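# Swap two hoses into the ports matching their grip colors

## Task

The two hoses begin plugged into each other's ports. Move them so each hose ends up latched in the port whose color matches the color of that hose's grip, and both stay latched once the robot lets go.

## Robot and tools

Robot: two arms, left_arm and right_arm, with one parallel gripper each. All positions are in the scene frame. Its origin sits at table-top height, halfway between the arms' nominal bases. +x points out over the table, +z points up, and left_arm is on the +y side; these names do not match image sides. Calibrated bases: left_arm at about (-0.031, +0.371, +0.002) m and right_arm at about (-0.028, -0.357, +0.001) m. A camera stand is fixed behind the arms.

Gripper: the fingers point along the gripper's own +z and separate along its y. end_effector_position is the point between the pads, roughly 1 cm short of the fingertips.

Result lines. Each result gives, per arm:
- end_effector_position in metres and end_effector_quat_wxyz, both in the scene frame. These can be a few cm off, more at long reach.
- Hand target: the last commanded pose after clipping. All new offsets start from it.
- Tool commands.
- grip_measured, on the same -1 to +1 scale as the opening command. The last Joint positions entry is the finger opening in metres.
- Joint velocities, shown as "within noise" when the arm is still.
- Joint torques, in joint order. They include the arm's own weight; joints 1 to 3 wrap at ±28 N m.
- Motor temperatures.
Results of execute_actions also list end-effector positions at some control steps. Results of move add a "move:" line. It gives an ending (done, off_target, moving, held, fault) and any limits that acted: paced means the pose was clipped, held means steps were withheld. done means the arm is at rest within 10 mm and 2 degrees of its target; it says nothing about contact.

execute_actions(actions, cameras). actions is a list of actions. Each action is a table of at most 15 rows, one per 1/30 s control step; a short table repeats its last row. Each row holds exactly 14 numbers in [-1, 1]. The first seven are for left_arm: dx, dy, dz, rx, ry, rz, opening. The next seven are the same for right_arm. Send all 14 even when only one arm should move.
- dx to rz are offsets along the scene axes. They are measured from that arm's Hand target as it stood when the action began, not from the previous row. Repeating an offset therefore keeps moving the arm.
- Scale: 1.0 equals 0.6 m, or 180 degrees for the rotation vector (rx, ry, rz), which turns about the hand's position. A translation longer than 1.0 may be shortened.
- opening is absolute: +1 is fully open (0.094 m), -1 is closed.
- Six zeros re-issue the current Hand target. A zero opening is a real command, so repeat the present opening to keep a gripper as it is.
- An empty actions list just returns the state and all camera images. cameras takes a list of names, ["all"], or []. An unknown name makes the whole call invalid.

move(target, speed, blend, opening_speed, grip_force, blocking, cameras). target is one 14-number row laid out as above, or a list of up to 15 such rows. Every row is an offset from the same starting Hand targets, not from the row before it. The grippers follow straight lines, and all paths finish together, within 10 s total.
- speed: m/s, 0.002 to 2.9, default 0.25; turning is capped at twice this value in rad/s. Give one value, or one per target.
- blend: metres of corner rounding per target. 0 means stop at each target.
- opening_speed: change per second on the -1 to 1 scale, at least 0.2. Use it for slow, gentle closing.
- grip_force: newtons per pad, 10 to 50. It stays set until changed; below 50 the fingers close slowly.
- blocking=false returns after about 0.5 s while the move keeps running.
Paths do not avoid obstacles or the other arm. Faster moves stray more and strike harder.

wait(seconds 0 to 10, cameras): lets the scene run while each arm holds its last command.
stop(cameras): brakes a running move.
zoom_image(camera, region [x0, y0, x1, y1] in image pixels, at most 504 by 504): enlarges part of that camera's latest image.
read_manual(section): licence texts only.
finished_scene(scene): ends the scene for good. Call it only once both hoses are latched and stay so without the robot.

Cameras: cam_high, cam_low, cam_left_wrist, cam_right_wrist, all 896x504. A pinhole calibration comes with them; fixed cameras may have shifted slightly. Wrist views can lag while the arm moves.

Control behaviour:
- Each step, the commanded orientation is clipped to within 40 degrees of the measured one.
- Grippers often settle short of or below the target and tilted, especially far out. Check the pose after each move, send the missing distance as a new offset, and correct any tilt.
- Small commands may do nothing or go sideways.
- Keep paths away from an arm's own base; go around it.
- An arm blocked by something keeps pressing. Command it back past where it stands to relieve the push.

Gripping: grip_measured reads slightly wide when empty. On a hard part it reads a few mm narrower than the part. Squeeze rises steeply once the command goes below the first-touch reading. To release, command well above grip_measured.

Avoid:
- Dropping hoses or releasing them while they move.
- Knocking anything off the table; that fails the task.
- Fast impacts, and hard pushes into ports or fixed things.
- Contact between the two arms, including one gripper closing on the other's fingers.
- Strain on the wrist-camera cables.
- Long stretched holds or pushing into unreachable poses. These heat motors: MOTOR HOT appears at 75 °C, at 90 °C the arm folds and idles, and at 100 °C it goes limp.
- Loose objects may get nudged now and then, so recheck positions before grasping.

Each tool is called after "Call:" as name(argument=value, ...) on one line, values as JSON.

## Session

Call:
execute_actions(actions=[])

Call:
zoom_image(camera="cam_high", region=[390, 160, 610, 310])

Scene clock: 0.00 s.
left_arm: end_effector_position=(+0.3564, +0.4040, +0.0901) grip_measured=+1.000 end_effector_quat_wxyz=(+0.577, -0.064, +0.810, +0.079) | right_arm: end_effector_position=(+0.3648, -0.3879, +0.0819) grip_measured=+1.000 end_effector_quat_wxyz=(+0.559, +0.066, +0.823, -0.079)
Joint positions: left_arm=[-0.021 1.55 0.335 0.881 -0.211 -0.015 0.094] | right_arm=[0.038 1.573 0.376 0.816 0.223 0.028 0.094]
Joint velocities: within noise
Joint torques (N m): no reading
Motor temperatures (°C): left_arm=[32 52 45 44 28 26 28] | right_arm=[26 43 38 26 26 27 25]
Heat: left arm: 52 °C; right arm: 43 °C.
Hand target: left_arm +0.3605, +0.4040, +0.1006; +0.590, -0.065, +0.801, +0.078 | right_arm +0.3668, -0.3877, +0.0860; +0.563, +0.067, +0.820, -0.078
Tool commands: left_gripper/opening=+1.0 right_gripper/opening=+1.0
camera_calibration:
cam_left_wrist: T_world_to_cam=[[0.183314, -0.981858, -0.0484871, 0.333433], [-0.678839, -0.0907565, -0.728657, 0.38243], [0.711037, 0.166488, -0.68316, -0.171377], [0, 0, 0, 1]] pos_world=[0.320341, 0.390624, 0.177749]
cam_right_wrist: T_world_to_cam=[[-0.196404, -0.978767, 0.0586488, -0.311578], [-0.706003, 0.0996554, -0.701162, 0.391951], [0.68043, -0.179117, -0.710585, -0.170682], [0, 0, 0, 1]] pos_world=[0.33166, -0.374595, 0.171811]

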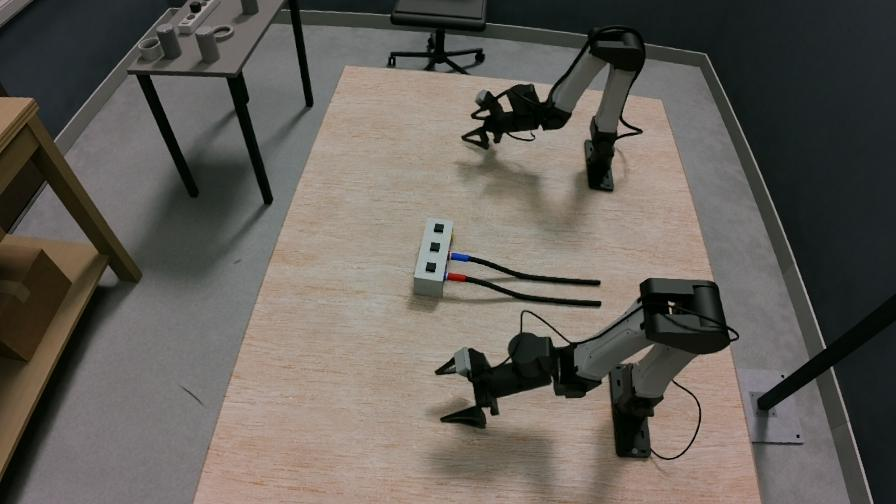

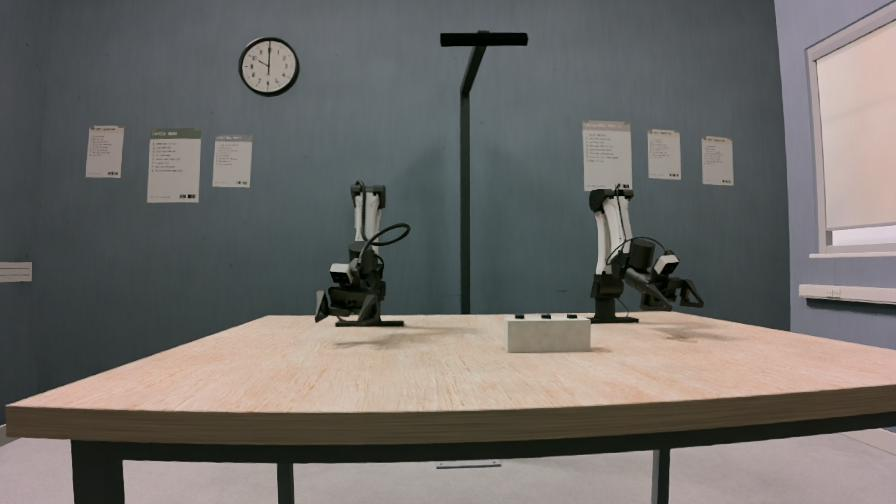

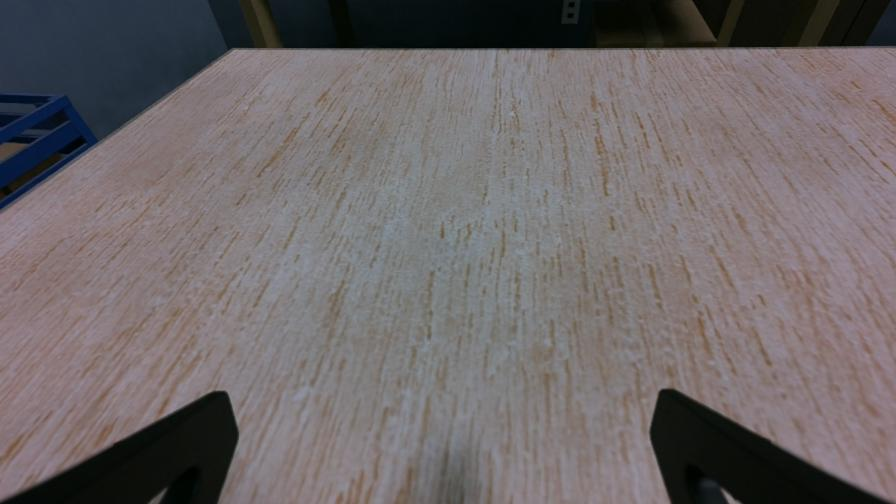

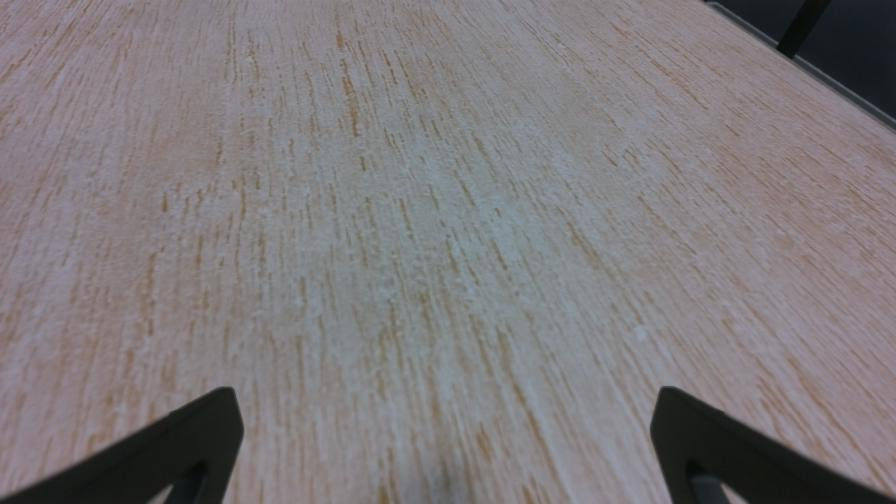

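Scaled by 2.291.

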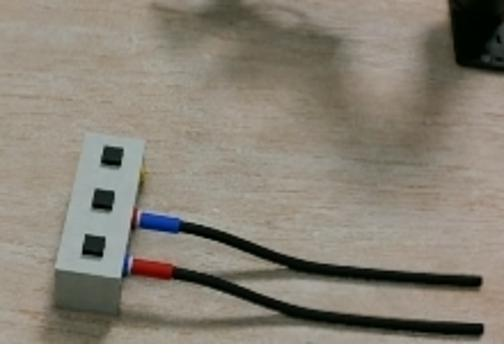

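Call:
move(target=[-0.12, -0.485, 0.065, -0.0167, 0.0155, -0.0736, 0.0, 0.055, 0.66, 0.22, -0.0692, 0.1339, 0.4959, -1], speed=0.35, cameras=["cam_left_wrist","cam_right_wrist"])

Scene clock: 26.33 s.
left_arm: end_effector_position=(+0.2847, +0.1197, +0.1293) grip_measured=+0.002 end_effector_quat_wxyz=(+0.565, +0.027, +0.824, +0.000) | right_arm: end_effector_position=(+0.4012, +0.0041, +0.2184) grip_measured=-0.989 end_effector_quat_wxyz=(+0.296, -0.587, +0.715, +0.237)
Joint positions: left_arm=[-1.026 1.58 0.727 0.246 -0.887 -0.462 0.047] | right_arm=[0.558 2.287 2.412 -1.105 -0.54 -0.668 0.001]
Joint torques (N m): left_arm=[0.03 -5.22 7.49 1.6 -0.36 -0.11] | right_arm=[0.08 -10.73 9.28 1.45 -0.49 -0.15]
Motor temperatures (°C): left_arm=[31 53 46 47 28 26 28] | right_arm=[26 43 40 32 26 27 25]
Heat: left arm: 53 °C; right arm: 43 °C.
Hand target: left_arm +0.2884, +0.1130, +0.1395; +0.574, +0.014, +0.819, -0.010 | right_arm +0.3998, +0.0082, +0.2182; +0.294, -0.594, +0.708, +0.246
Off the commanded pose: left_arm 0.013 m, 2 deg | right_arm 0.004 m, 2 deg.
move: off_target (left_arm)
camera_calibration:
cam_left_wrist: T_world_to_cam=[[-0.056159, -0.998146, -0.0234664, 0.136159], [-0.711166, 0.0564873, -0.700751, 0.324457], [0.700777, -0.0226649, -0.71302, -0.0168675], [0, 0, 0, 1]] pos_world=[0.25021, 0.117197, 0.218532]
cam_right_wrist: T_world_to_cam=[[0.980524, -0.19608, 0.011211, -0.393802], [-0.179833, -0.919297, -0.350077, 0.190656], [0.0789493, 0.341242, -0.936654, 0.260362], [0, 0, 0, 1]] pos_world=[0.399863, 0.00920654, 0.315029]
Images, in order (width x height): cam_left_wrist 896x504, cam_right_wrist 896x504.

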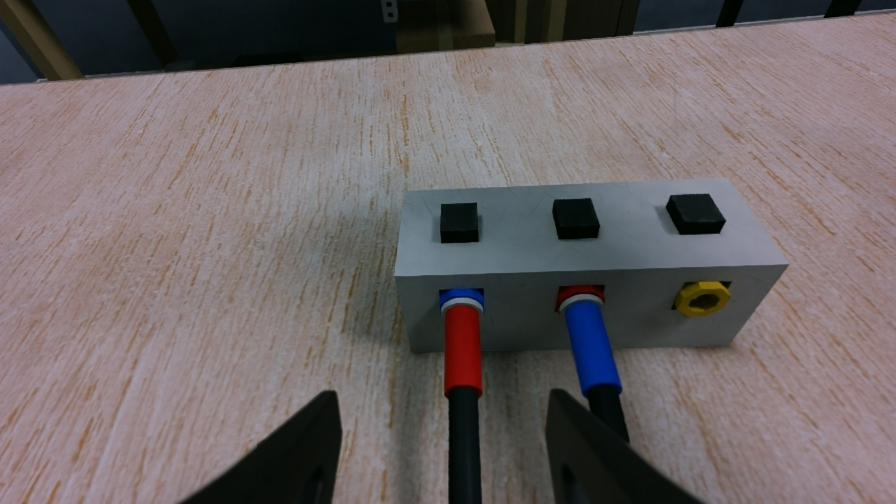

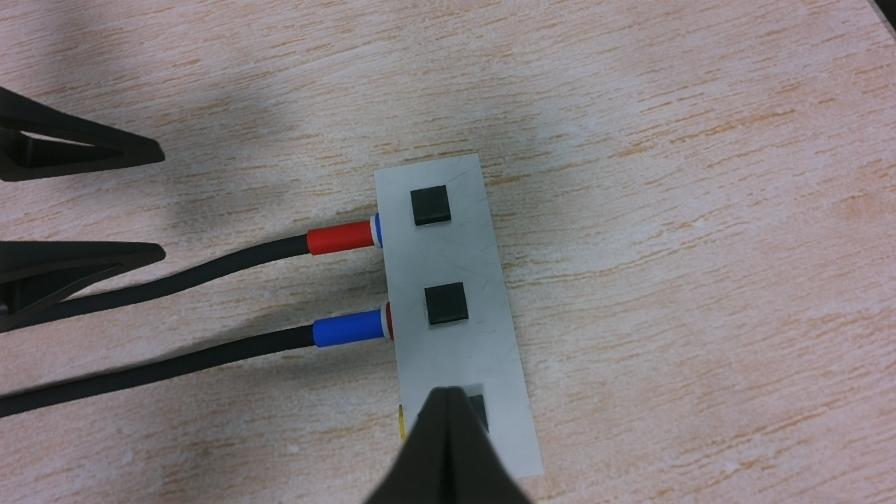

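Call:
move(target=[[0.01,-0.004,-0.05,0,0,0,0.0,0.01,0.1,-0.05,0,0,0,-1],[0.0943,-0.0183,-0.128,0,0,0,0.0,0.017,0.16,-0.147,0,0,0,-1]], speed=[0.2,0.12], blend=[0.02,0], cameras=["cam_left_wrist","cam_right_wrist"])

Scene clock: 38.80 s.
left_arm: end_effector_position=(+0.3371, +0.1093, +0.0542) grip_measured=+0.002 end_effector_quat_wxyz=(+0.564, +0.019, +0.826, +0.002) | right_arm: end_effector_position=(+0.4043, +0.0982, +0.1278) grip_measured=-0.989 end_effector_quat_wxyz=(+0.280, -0.595, +0.712, +0.247)
Joint positions: left_arm=[-0.911 1.954 0.773 0.632 -0.8 -0.387 0.047] | right_arm=[0.701 2.592 2.595 -0.955 -0.485 -0.552 0.001]
Joint torques (N m): left_arm=[1.06 -7.01 6.09 1.87 -0.06 0.12] | right_arm=[0.18 -12.83 9.37 1.9 -0.17 0.06]
Heat: left arm: 53 °C; right arm: 46 °C.
Hand target: left_arm +0.3450, +0.1021, +0.0627; +0.574, +0.014, +0.819, -0.010 | right_arm +0.4099, +0.1042, +0.1299; +0.294, -0.594, +0.708, +0.246
Off the commanded pose: left_arm 0.014 m, 2 deg | right_arm 0.009 m, 2 deg.
move: off_target (left_arm)
camera_calibration:
cam_left_wrist: T_world_to_cam=[[-0.040342, -0.999008, -0.0188379, 0.121517], [-0.714408, 0.04202, -0.698466, 0.312305], [0.698565, -0.0147196, -0.715395, -0.107344], [0, 0, 0, 1]] pos_world=[0.303002, 0.106694, 0.143631]
cam_right_wrist: T_world_to_cam=[[0.98552, -0.168692, -0.0171498, -0.378421], [-0.164472, -0.926438, -0.338618, 0.23902], [0.041234, 0.336535, -0.940768, 0.159369], [0, 0, 0, 1]] pos_world=[0.405682, 0.103967, 0.224376]
Images, in order (width x height): cam_left_wrist 896x504, cam_right_wrist 896x504.

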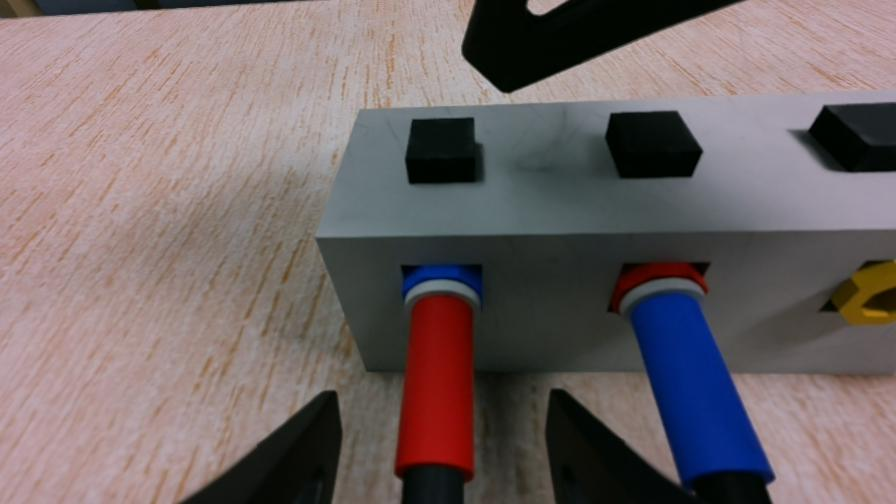

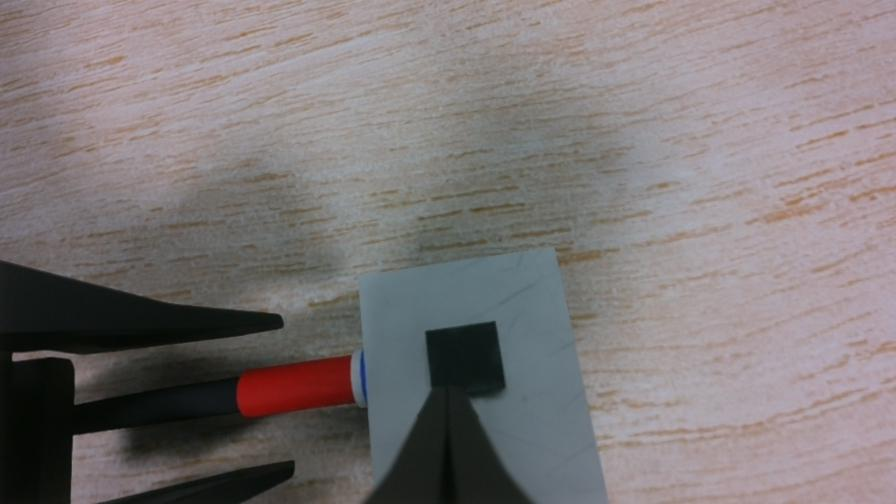

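Call:
move(target=[[0.0133,0.0035,0,0,0,0,0.0,0.010,0.0155,0,0,0,0,-1],[0.0133,0.0035,0,0,0,0,-0.88,0.010,0.0155,-0.06,0,0,0,-1],[0.0133,0.0035,0,0,0,0,-0.88,0.010,-0.0045,-0.215,0,0,0,-1]], speed=[0.1,0.1,0.08], opening_speed=1.5, cameras=["cam_left_wrist","cam_right_wrist"])

Scene clock: 50.80 s.
left_arm: end_effector_position=(+0.3446, +0.1110, +0.0539) grip_measured=-0.674 end_effector_quat_wxyz=(+0.564, +0.020, +0.826, +0.003) | right_arm: end_effector_position=(+0.4345, +0.1331, +0.0987) grip_measured=-0.989 end_effector_quat_wxyz=(-0.413, +0.593, -0.637, -0.269)
Joint positions: left_arm=[-0.89 1.965 0.785 0.64 -0.782 -0.37 0.015] | right_arm=[0.699 2.547 2.188 -0.285 -0.543 -0.543 0.001]
Joint torques (N m): left_arm=[1.18 -7.13 6.15 1.9 -0.05 0.1] | right_arm=[-0.47 -8.83 2.15 0.41 0.45 -0.14]
Motor temperatures (°C): left_arm=[31 54 47 46 28 26 28] | right_arm=[26 52 43 31 26 27 25]
Heat: left arm: 54 °C; right arm: 52 °C.
Hand target: left_arm +0.3530, +0.1042, +0.0628; +0.574, +0.014, +0.819, -0.010 | right_arm +0.4159, +0.1016, +0.0009; -0.294, +0.594, -0.708, -0.246
Off the commanded pose: left_arm 0.014 m, 2 deg | right_arm 0.104 m, 16 deg.
move: off_target (left_arm, right_arm); target 2's new opening was sent with left_arm's hand 0.014 m and 2 deg from that target
camera_calibration:
cam_left_wrist: T_world_to_cam=[[-0.0414533, -0.998929, -0.0205379, 0.123998], [-0.715202, 0.0440204, -0.69753, 0.317282], [0.697687, -0.0142262, -0.716261, -0.112571], [0, 0, 0, 1]] pos_world=[0.3106, 0.108297, 0.14323]
cam_right_wrist: T_world_to_cam=[[0.977313, -0.149986, 0.149545, -0.418141], [-0.0409512, -0.826555, -0.561364, 0.221524], [0.207804, 0.542505, -0.813945, 0.00670026], [0, 0, 0, 1]] pos_world=[0.416334, 0.116752, 0.19234]
Images, in order (width x height): cam_left_wrist 896x504, cam_right_wrist 896x504.

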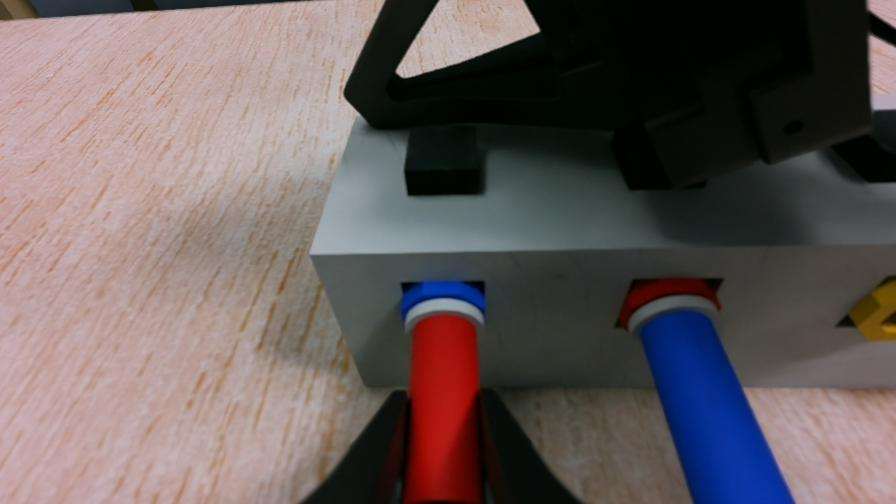

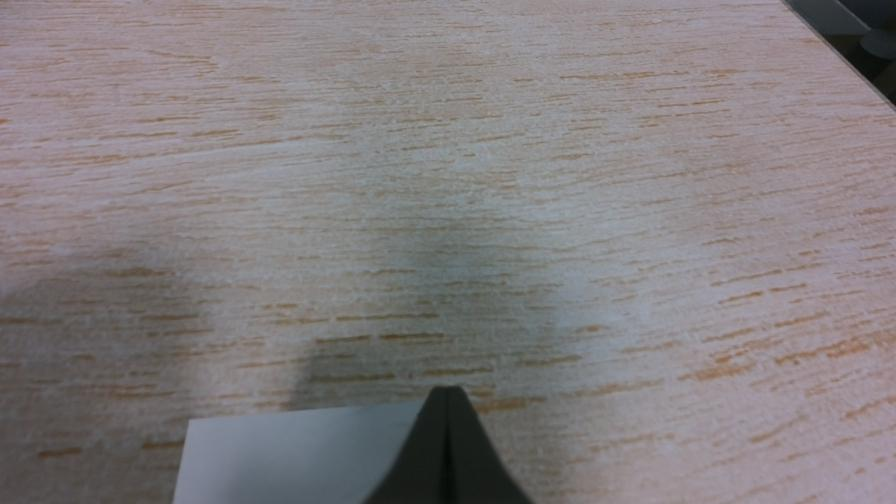

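Call:
move(target=[[0,0,0,0,0,0,-0.88,0,-0.02,0.24,0,0,0,-1],[0,0,0,0,0,0,-0.88,0,0.01,0.25,-0.0711,0.0126,0,-1],[0,0,0,0,0,0,-0.88,0,0.023,0.21,-0.0711,0.0126,0,-1]], speed=[0.15,0.2,0.1], blend=[0.01,0.01,0], cameras=["cam_left_wrist","cam_right_wrist"])

Scene clock: 58.03 s.
left_arm: end_effector_position=(+0.3446, +0.1110, +0.0539) grip_measured=-0.674 end_effector_quat_wxyz=(+0.564, +0.020, +0.826, +0.003) | right_arm: end_effector_position=(+0.4142, +0.1108, +0.1260) grip_measured=-0.989 end_effector_quat_wxyz=(+0.300, -0.590, +0.726, +0.186)
Joint positions: left_arm=[-0.89 1.965 0.785 0.64 -0.782 -0.37 0.015] | right_arm=[0.745 2.714 2.843 -1.044 -0.33 -0.526 0.001]
Joint torques (N m): left_arm=[1.18 -7.15 6.15 1.9 -0.05 0.1] | right_arm=[0.44 -13.64 8.99 1.82 -0.07 0.09]
Heat: left arm: 54 °C; right arm: 53 °C.
Hand target: left_arm +0.3530, +0.1042, +0.0628; +0.574, +0.014, +0.819, -0.010 | right_arm +0.4159, +0.1154, +0.1270; +0.212, -0.618, +0.736, +0.177
Off the commanded pose: left_arm 0.014 m, 2 deg | right_arm 0.005 m, 11 deg.
elbow stopped short (right arm): the move would have taken joint 3 (elbow) straighter than the controller allows.
move: off_target (left_arm, right_arm)
camera_calibration:
cam_left_wrist: T_world_to_cam=[[-0.0414533, -0.998929, -0.0205379, 0.123998], [-0.715202, 0.0440204, -0.69753, 0.317282], [0.697687, -0.0142262, -0.716261, -0.112571], [0, 0, 0, 1]] pos_world=[0.3106, 0.108297, 0.14323]
cam_right_wrist: T_world_to_cam=[[0.968882, -0.232306, 0.0854516, -0.385077], [-0.198476, -0.935413, -0.292592, 0.261064], [0.147903, 0.266527, -0.952412, 0.118114], [0, 0, 0, 1]] pos_world=[0.40744, 0.123266, 0.221784]
Images, in order (width x height): cam_left_wrist 896x504, cam_right_wrist 896x504.

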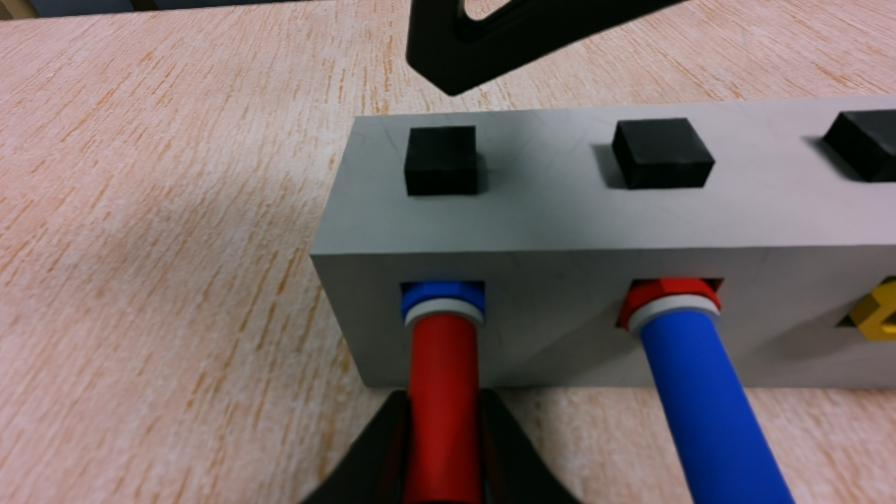

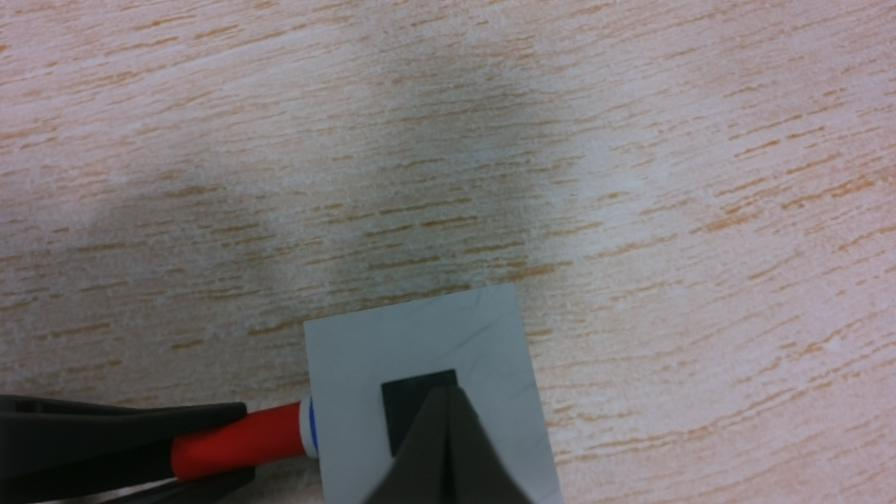

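Call:
move(target=[[0,0,0,0,0,0,-0.88,-0.0075,-0.01,-0.037,0,0,0,-1],[-0.025,0.001,0,0,0,0,-0.88,-0.0075,-0.027,-0.137,0,0,0,-1]], speed=[0.1,0.06], cameras=["cam_left_wrist","cam_right_wrist"])

Scene clock: 74.93 s.
left_arm: end_effector_position=(+0.3433, +0.1095, +0.0540) grip_measured=-0.674 end_effector_quat_wxyz=(+0.564, +0.022, +0.826, +0.002) | right_arm: end_effector_position=(+0.4163, +0.1141, +0.1083) grip_measured=-0.989 end_effector_quat_wxyz=(+0.298, -0.610, +0.709, +0.193)
Joint positions: left_arm=[-0.895 1.965 0.785 0.64 -0.784 -0.37 0.015] | right_arm=[0.738 2.751 2.843 -1.021 -0.365 -0.58 0.001]
Joint torques (N m): left_arm=[-1.5 -9.18 3.21 1.86 -0.35 -0.12] | right_arm=[-0.59 -8.29 5.34 1.07 0.11 -0.15]
Motor temperatures (°C): left_arm=[31 55 47 45 28 26 29] | right_arm=[26 56 44 31 26 27 25]
Heat: left arm: 55 °C; right arm: 56 °C.
Hand target: left_arm +0.3380, +0.1048, +0.0628; +0.574, +0.014, +0.819, -0.010 | right_arm +0.4114, +0.0993, +0.0449; +0.212, -0.618, +0.736, +0.177
Off the commanded pose: left_arm 0.011 m, 2 deg | right_arm 0.065 m, 11 deg.
elbow stopped short (right arm): the move would have taken joint 3 (elbow) straighter than the controller allows.
move: off_target (left_arm, right_arm)
camera_calibration:
cam_left_wrist: T_world_to_cam=[[-0.0444159, -0.998781, -0.0215281, 0.123389], [-0.714326, 0.0468164, -0.698245, 0.316026], [0.698402, -0.0156351, -0.715535, -0.11165], [0, 0, 0, 1]] pos_world=[0.309202, 0.106697, 0.143431]
cam_right_wrist: T_world_to_cam=[[0.979568, -0.179503, 0.0906938, -0.395911], [-0.145714, -0.944285, -0.295116, 0.23867], [0.138615, 0.27587, -0.951147, 0.102647], [0, 0, 0, 1]] pos_world=[0.408371, 0.125988, 0.203974]
Images, in order (width x height): cam_left_wrist 896x504, cam_right_wrist 896x504.

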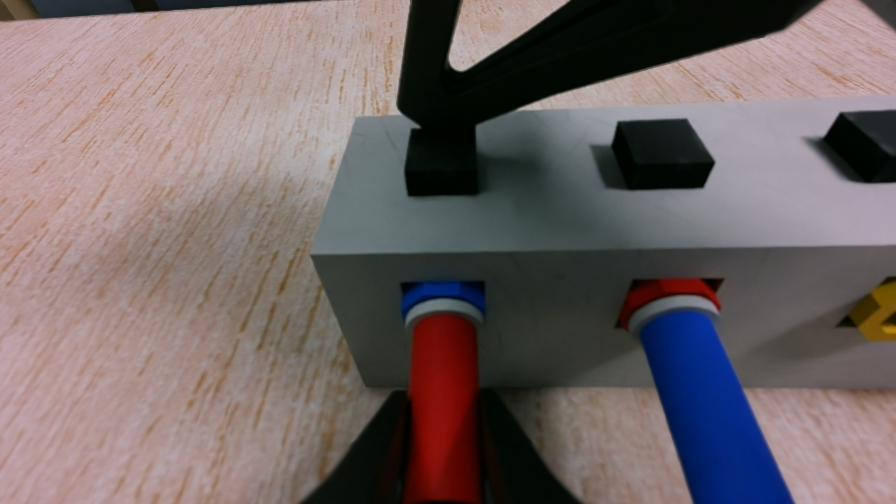

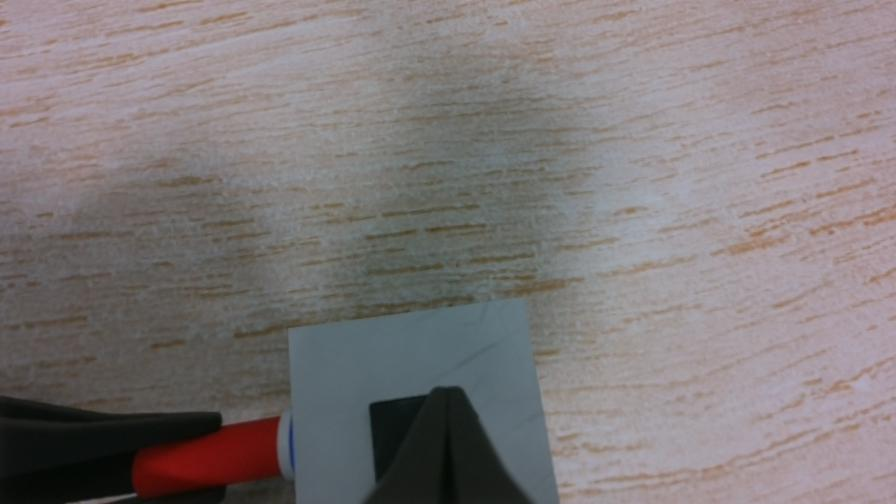

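Call:
move(target=[[-0.008,0,0,0,0,0,-0.88,-0.005,-0.05,0.13,0,0,0,-1],[-0.008,0,0,0,0,0,-0.88,0.003,0.011,0.11,0,0,0,-1],[-0.008,0,0,0,0,0,-0.88,0.001,-0.02,-0.06,0,0,0,-1]], speed=[0.15,0.08,0.06], blend=[0.01,0,0], cameras=["cam_left_wrist","cam_right_wrist"])

Scene clock: 82.87 s.
left_arm: end_effector_position=(+0.3429, +0.1098, +0.0541) grip_measured=-0.674 end_effector_quat_wxyz=(+0.565, +0.019, +0.825, -0.001) | right_arm: end_effector_position=(+0.4310, +0.1184, +0.0982) grip_measured=-0.989 end_effector_quat_wxyz=(+0.328, -0.614, +0.690, +0.200)
Joint positions: left_arm=[-0.895 1.965 0.781 0.649 -0.784 -0.375 0.015] | right_arm=[0.72 2.698 2.654 -0.827 -0.395 -0.608 0.001]
Joint torques (N m): left_arm=[-2.54 -9.76 2.67 1.77 -0.47 -0.15] | right_arm=[-0.53 -8.58 2.06 0.53 0.33 -0.14]
Motor temperatures (°C): left_arm=[31 56 46 45 28 26 29] | right_arm=[26 56 43 30 26 27 25]
Heat: left arm: 56 °C; right arm: 56 °C.
Hand target: left_arm +0.3332, +0.1047, +0.0628; +0.574, +0.014, +0.819, -0.010 | right_arm +0.4120, +0.0872, +0.0088; +0.212, -0.618, +0.736, +0.177
Off the commanded pose: left_arm 0.014 m, 2 deg | right_arm 0.096 m, 15 deg.
elbow stopped short (right arm): the move would have taken joint 3 (elbow) straighter than the controller allows.
move: off_target (left_arm, right_arm)
camera_calibration:
cam_left_wrist: T_world_to_cam=[[-0.0431267, -0.998971, -0.0140285, 0.122895], [-0.712513, 0.0405968, -0.700483, 0.315986], [0.700332, -0.020214, -0.713531, -0.111608], [0, 0, 0, 1]] pos_world=[0.308607, 0.107684, 0.143431]
cam_right_wrist: T_world_to_cam=[[0.97807, -0.163928, 0.128479, -0.41349], [-0.110268, -0.930881, -0.348283, 0.23025], [0.176692, 0.326478, -0.928543, 0.0652189], [0, 0, 0, 1]] pos_world=[0.418288, 0.125261, 0.193876]
Images, in order (width x height): cam_left_wrist 896x504, cam_right_wrist 896x504.

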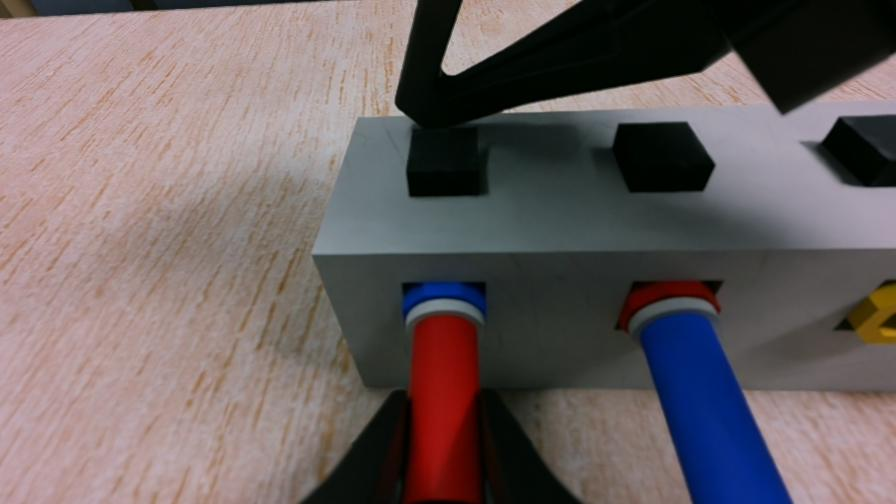

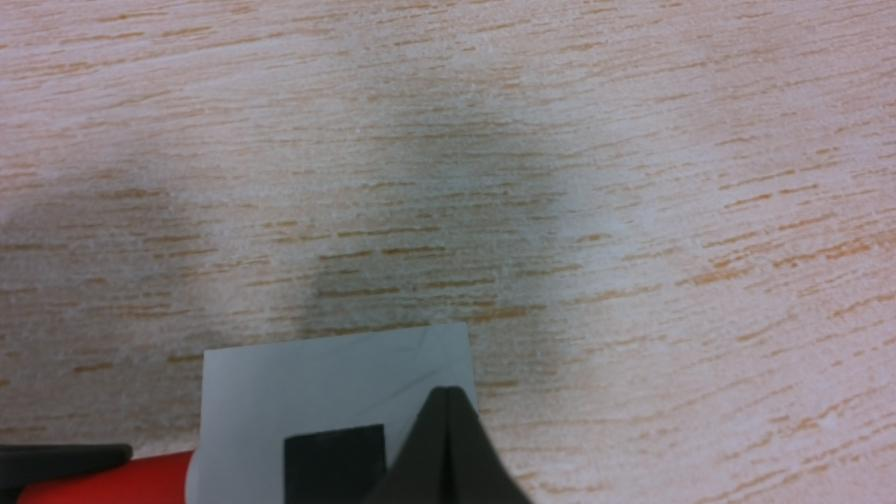

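Call:
move(target=[[0.03,0,0,0,0,0,-0.88,0,-0.05,0.3,0,0,0,-1],[0.03,0,0,0,0,0,0.0,0,-0.05,0.3,0,0,0,-1],[-0.122,0.06,0.17,0,0,0,0.0,-0.187,-0.279,0.402,0.144,-0.179,-0.4405,-1],[0.06,0.15,0.28,0.1554,0.1953,-0.3864,-1,-0.187,-0.279,0.402,0.144,-0.179,-0.4405,0],[0.135,0.014,0.129,0.1554,0.1953,-0.3864,-1,-0.187,-0.279,0.35,0.144,-0.179,-0.4405,0]], speed=[0.15,0.1,0.25,0.3,0.2], blend=[0,0,0.02,0,0], cameras=["all"])

Scene clock: 108.17 s.
left_arm: end_effector_position=(+0.4059, +0.1163, +0.1293) grip_measured=-0.988 end_effector_quat_wxyz=(+0.171, +0.593, +0.771, -0.156) | right_arm: end_effector_position=(+0.3008, -0.0808, +0.2183) grip_measured=-0.001 end_effector_quat_wxyz=(+0.566, +0.006, +0.824, -0.022)
Joint positions: left_arm=[-0.409 2.268 2.179 -1.215 0.389 0.86 0.001] | right_arm=[1.059 1.586 1.141 -0.241 0.971 0.563 0.047]
Joint torques (N m): left_arm=[0.28 -11.34 7.23 0.96 0.26 -0.08] | right_arm=[0.5 -7.36 5.71 2.18 0.57 0.22]
Motor temperatures (°C): left_arm=[31 59 45 44 28 26 29] | right_arm=[26 56 41 30 26 27 25]
Heat: left arm: 59 °C; right arm: 56 °C.
Hand target: left_arm +0.4142, +0.1132, +0.1403; +0.192, +0.591, +0.770, -0.147 | right_arm +0.2999, -0.0802, +0.2189; +0.574, +0.019, +0.819, -0.012
Off the commanded pose: left_arm 0.014 m, 3 deg | right_arm 0.001 m, 2 deg.
elbow stopped short (right arm): the move would have taken joint 3 (elbow) straighter than the controller allows.
move: off_target (left_arm); target 2's new opening was sent with left_arm's hand 0.013 m and 2 deg from that target; target 4's new opening was sent with right_arm's hand 0.012 m and 2 deg from that target
camera_calibration:
cam_left_wrist: T_world_to_cam=[[-0.968257, -0.244895, 0.050047, 0.412734], [-0.247032, 0.968089, -0.0421819, 0.0313315], [-0.0381198, -0.0532061, -0.997856, 0.238426], [0, 0, 0, 1]] pos_world=[0.416461, 0.0834304, 0.218581]
cam_right_wrist: T_world_to_cam=[[-0.0323732, -0.998965, 0.0319606, -0.076777], [-0.70768, 0.000328966, -0.706533, 0.40544], [0.705791, -0.0454906, -0.706958, 0.0272007], [0, 0, 0, 1]] pos_world=[0.265238, -0.0755935, 0.30814]

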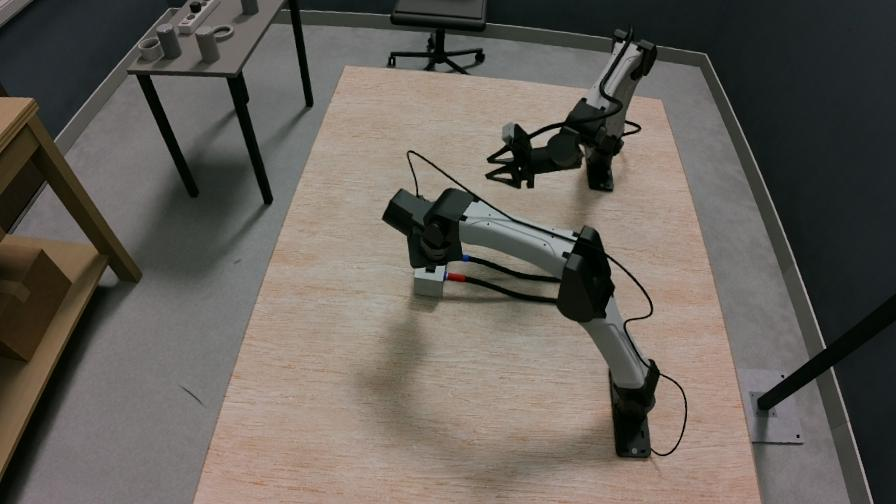

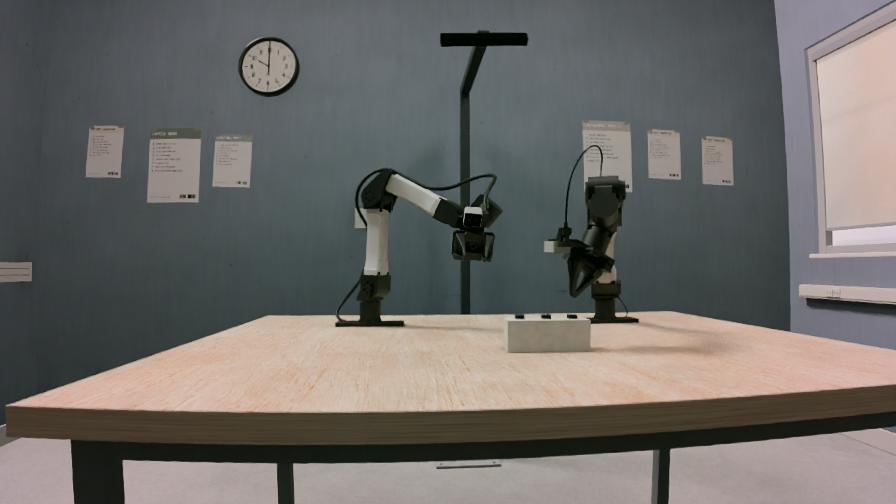

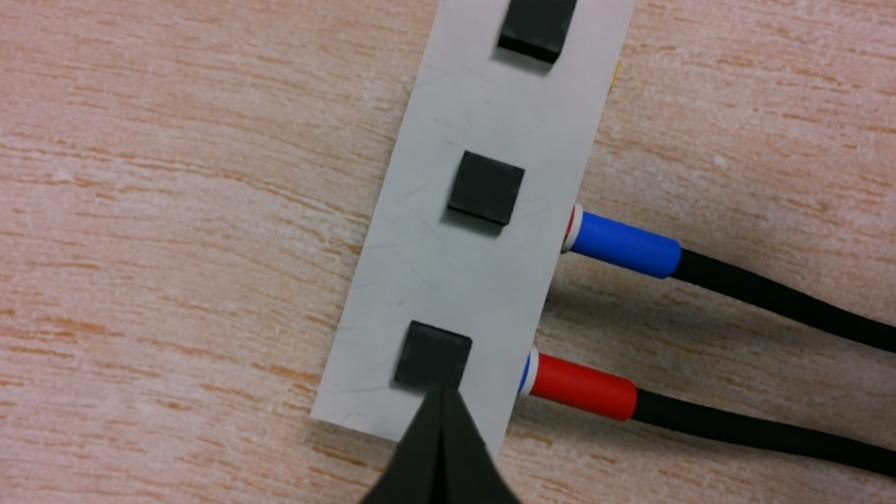

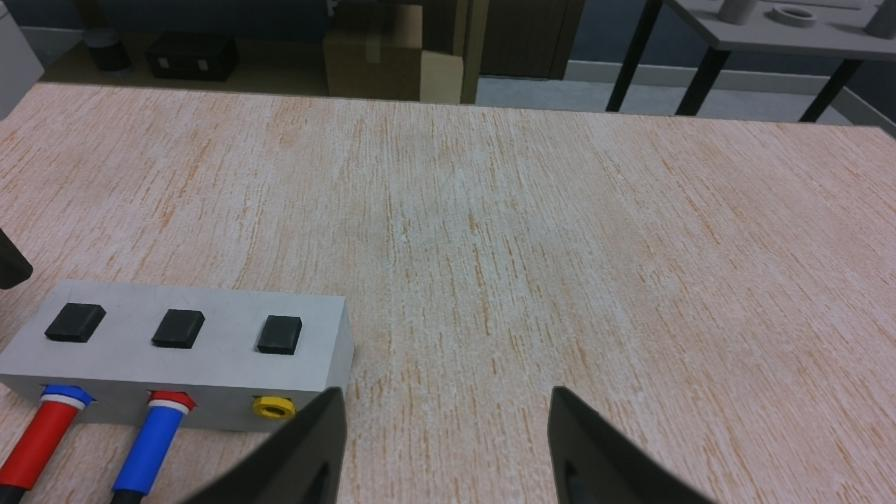

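Call:
move(target=[0,0,0,0,0,0,-1,-0.017,0.317,-0.15,0,0,0,0], speed=0.25, cameras=["cam_right_wrist"])

Scene clock: 116.30 s.
left_arm: end_effector_position=(+0.4060, +0.1164, +0.1293) grip_measured=-0.988 end_effector_quat_wxyz=(+0.172, +0.593, +0.771, -0.156) | right_arm: end_effector_position=(+0.2876, +0.1073, +0.1285) grip_measured=-0.001 end_effector_quat_wxyz=(+0.569, +0.004, +0.822, -0.015)
Joint positions: left_arm=[-0.409 2.268 2.179 -1.214 0.388 0.86 0.001] | right_arm=[1.276 2.337 1.874 -0.469 1.117 0.859 0.047]
Joint torques (N m): left_arm=[0.28 -11.38 7.19 0.98 0.25 -0.08] | right_arm=[-0.09 -11.02 9.42 1.41 0.72 0.26]
Motor temperatures (°C): left_arm=[31 61 45 42 28 26 29] | right_arm=[26 55 41 31 26 27 25]
Heat: left arm: 61 °C; right arm: 55 °C.
Hand target: left_arm +0.4143, +0.1132, +0.1403; +0.192, +0.591, +0.770, -0.147 | right_arm +0.2897, +0.1099, +0.1286; +0.574, +0.019, +0.819, -0.013
Off the commanded pose: left_arm 0.014 m, 3 deg | right_arm 0.003 m, 2 deg.
move: off_target (left_arm)
camera_calibration:
cam_right_wrist: T_world_to_cam=[[-0.0228163, -0.999488, 0.0224207, 0.112189], [-0.703577, 0.00012054, -0.710619, 0.331976], [0.710252, -0.0319884, -0.70322, -0.0215372], [0, 0, 0, 1]] pos_world=[0.251428, 0.111402, 0.218248]
Images, in order (width x height): cam_right_wrist 896x504.

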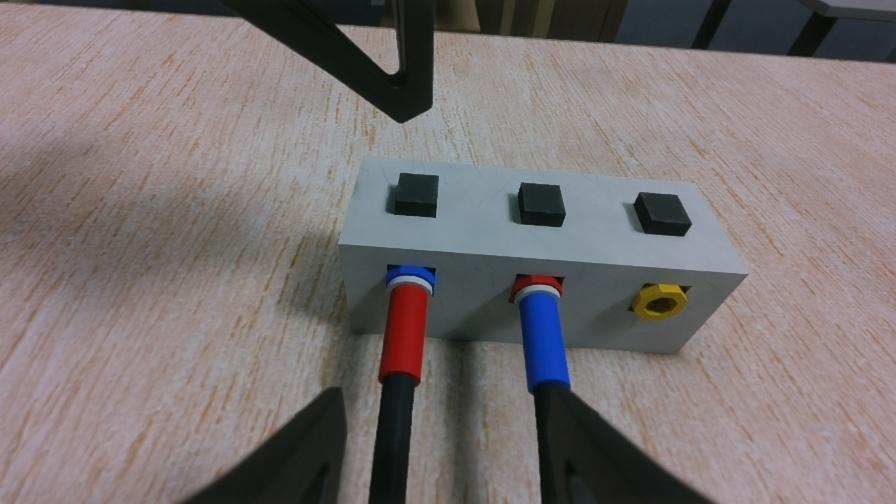

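Call:
move(target=[0,0,0,0,0,0,-1,0.111,0.0285,-0.086,0,0,0,0], speed=0.12, cameras=["cam_right_wrist","cam_left_wrist"])

Scene clock: 123.33 s.
left_arm: end_effector_position=(+0.4060, +0.1164, +0.1293) grip_measured=-0.988 end_effector_quat_wxyz=(+0.172, +0.593, +0.771, -0.156) | right_arm: end_effector_position=(+0.3521, +0.1186, +0.0763) grip_measured=-0.001 end_effector_quat_wxyz=(+0.570, +0.007, +0.821, -0.032)
Joint positions: left_arm=[-0.409 2.268 2.179 -1.214 0.388 0.86 0.001] | right_arm=[1.17 2.552 2.027 -0.292 1.074 0.705 0.047]
Joint torques (N m): left_arm=[0.28 -11.38 7.2 0.98 0.25 -0.08] | right_arm=[-0.27 -12.44 9.42 1.97 0.39 0.1]
Motor temperatures (°C): left_arm=[31 62 46 42 28 26 29] | right_arm=[26 54 42 31 26 27 25]
Heat: left arm: 62 °C; right arm: 54 °C.
Hand target: left_arm +0.4143, +0.1132, +0.1403; +0.192, +0.591, +0.770, -0.147 | right_arm +0.3563, +0.1270, +0.0771; +0.574, +0.019, +0.819, -0.013
Off the commanded pose: left_arm 0.014 m, 3 deg | right_arm 0.009 m, 3 deg.
move: off_target (left_arm, right_arm)
camera_calibration:
cam_left_wrist: T_world_to_cam=[[-0.968147, -0.245414, 0.0496309, 0.412944], [-0.247525, 0.967968, -0.0420695, 0.0314499], [-0.0377167, -0.0530143, -0.997881, 0.238257], [0, 0, 0, 1]] pos_world=[0.416561, 0.0835306, 0.218581]
cam_right_wrist: T_world_to_cam=[[-0.0470913, -0.997753, 0.0476521, 0.132601], [-0.700595, -0.00101292, -0.713559, 0.339593], [0.712004, -0.0669873, -0.698973, -0.10056], [0, 0, 0, 1]] pos_world=[0.315761, 0.125911, 0.165711]
Images, in order (width x height): cam_left_wrist 896x504, cam_right_wrist 896x504.

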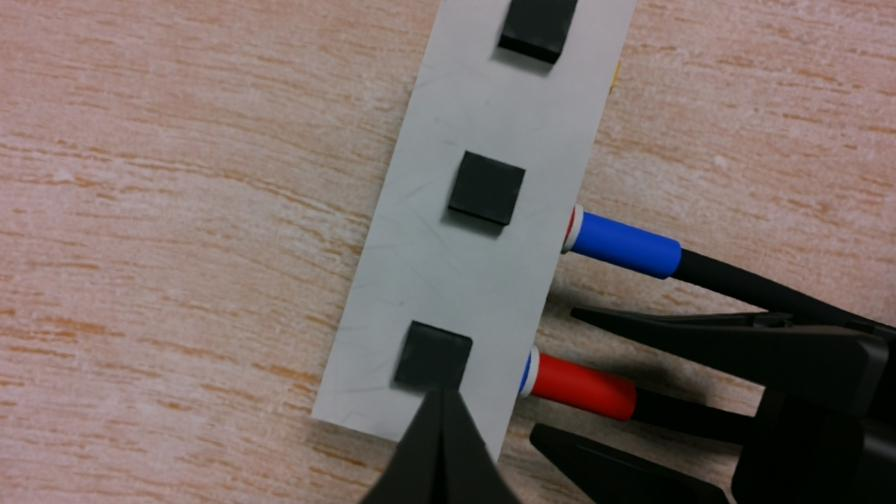

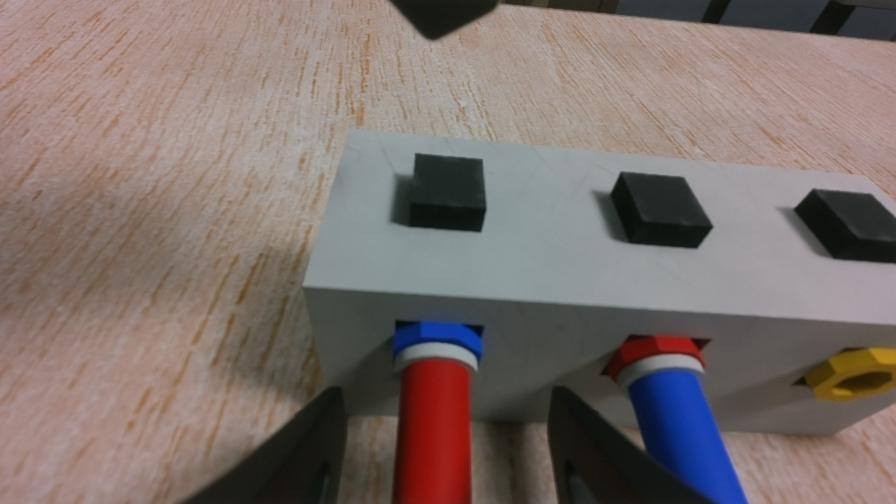

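Call:
move(target=[[0,0,0,0,0,0,-1,-0.005,0.005,-0.016,0,0,0,0],[0,0,0,0,0,0,-1,-0.005,0.005,-0.016,0,0,0,-0.88],[0,0.002,-0.067,0,0,0,-1,-0.005,0.005,-0.016,0,0,0,-0.88],[0,0.008,-0.233,0,0,0,-1,-0.005,0.005,-0.016,0,0,0,-0.88],[0,0.008,-0.233,0,0,0,-1,-0.065,0.008,-0.012,0,0,0,-0.88]], speed=[0.1,0.1,0.1,0.08,0.06], blend=[0,0,0.003,0,0], cameras=["cam_right_wrist","cam_left_wrist"])

Scene clock: 136.47 s.
left_arm: end_effector_position=(+0.4597, +0.0976, +0.0674) grip_measured=-0.988 end_effector_quat_wxyz=(+0.317, +0.594, +0.729, -0.120) | right_arm: end_effector_position=(+0.3502, +0.1222, +0.0702) grip_measured=-0.673 end_effector_quat_wxyz=(+0.572, +0.031, +0.819, -0.012)
Joint positions: left_arm=[-0.399 2.239 1.762 -0.513 0.402 0.86 0.001] | right_arm=[1.176 2.569 2.03 -0.275 1.077 0.766 0.015]
Joint torques (N m): left_arm=[0.03 -6.57 2.82 -0.22 0.08 -0.03] | right_arm=[5.49 -15.43 4.7 1.2 0.85 0.46]
Motor temperatures (°C): left_arm=[31 64 46 40 28 26 29] | right_arm=[26 58 43 31 26 27 25]
Heat: left arm: 64 °C; right arm: 58 °C.
Hand target: left_arm +0.4141, +0.1179, +0.0004; +0.192, +0.591, +0.770, -0.147 | right_arm +0.3173, +0.1319, +0.0699; +0.574, +0.019, +0.819, -0.013
Off the commanded pose: left_arm 0.083 m, 15 deg | right_arm 0.034 m, 1 deg.
move: off_target (left_arm, right_arm); target 2's new opening was sent with right_arm's hand 0.010 m and 3 deg from that target
camera_calibration:
cam_left_wrist: T_world_to_cam=[[-0.946823, -0.259101, -0.190771, 0.47119], [-0.212391, 0.94867, -0.234338, 0.0590179], [0.241696, -0.181359, -0.953253, 0.0585866], [0, 0, 0, 1]] pos_world=[0.444508, 0.0767224, 0.159567]
cam_right_wrist: T_world_to_cam=[[-0.0644177, -0.997839, -0.0129373, 0.146628], [-0.695439, 0.0541857, -0.716539, 0.325537], [0.715692, -0.0371607, -0.697427, -0.108356], [0, 0, 0, 1]] pos_world=[0.313386, 0.124645, 0.159587]
Images, in order (width x height): cam_left_wrist 896x504, cam_right_wrist 896x504.

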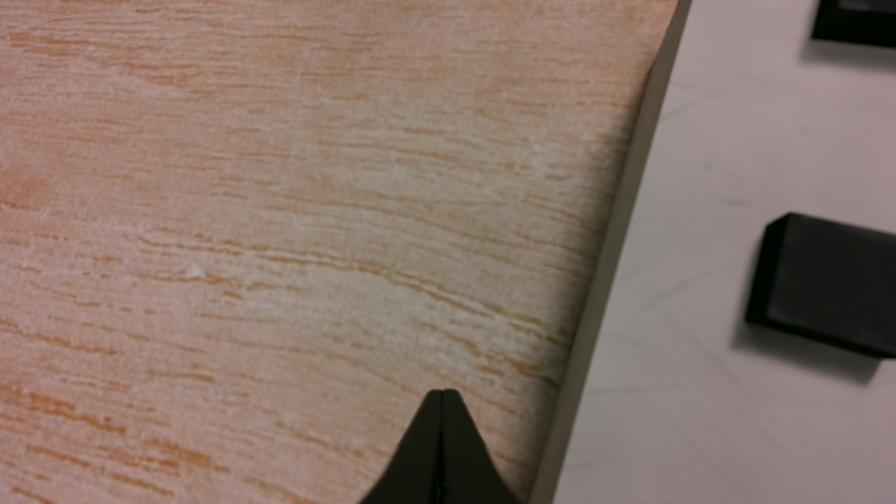

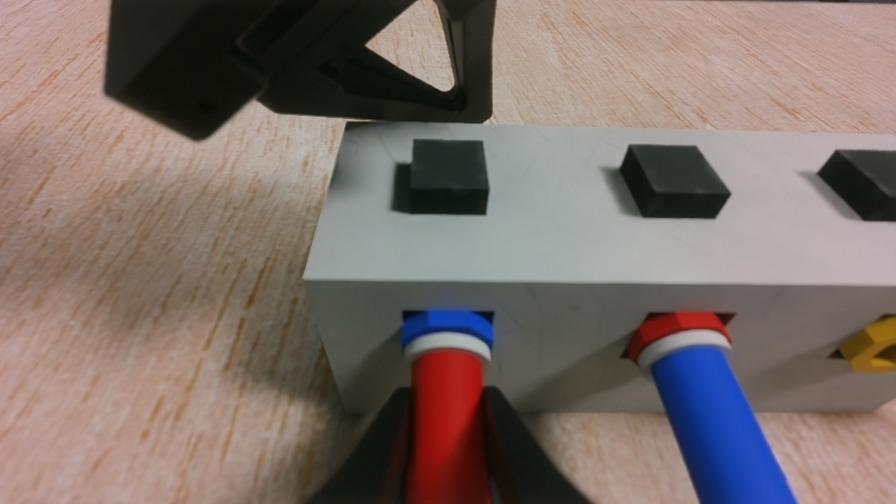

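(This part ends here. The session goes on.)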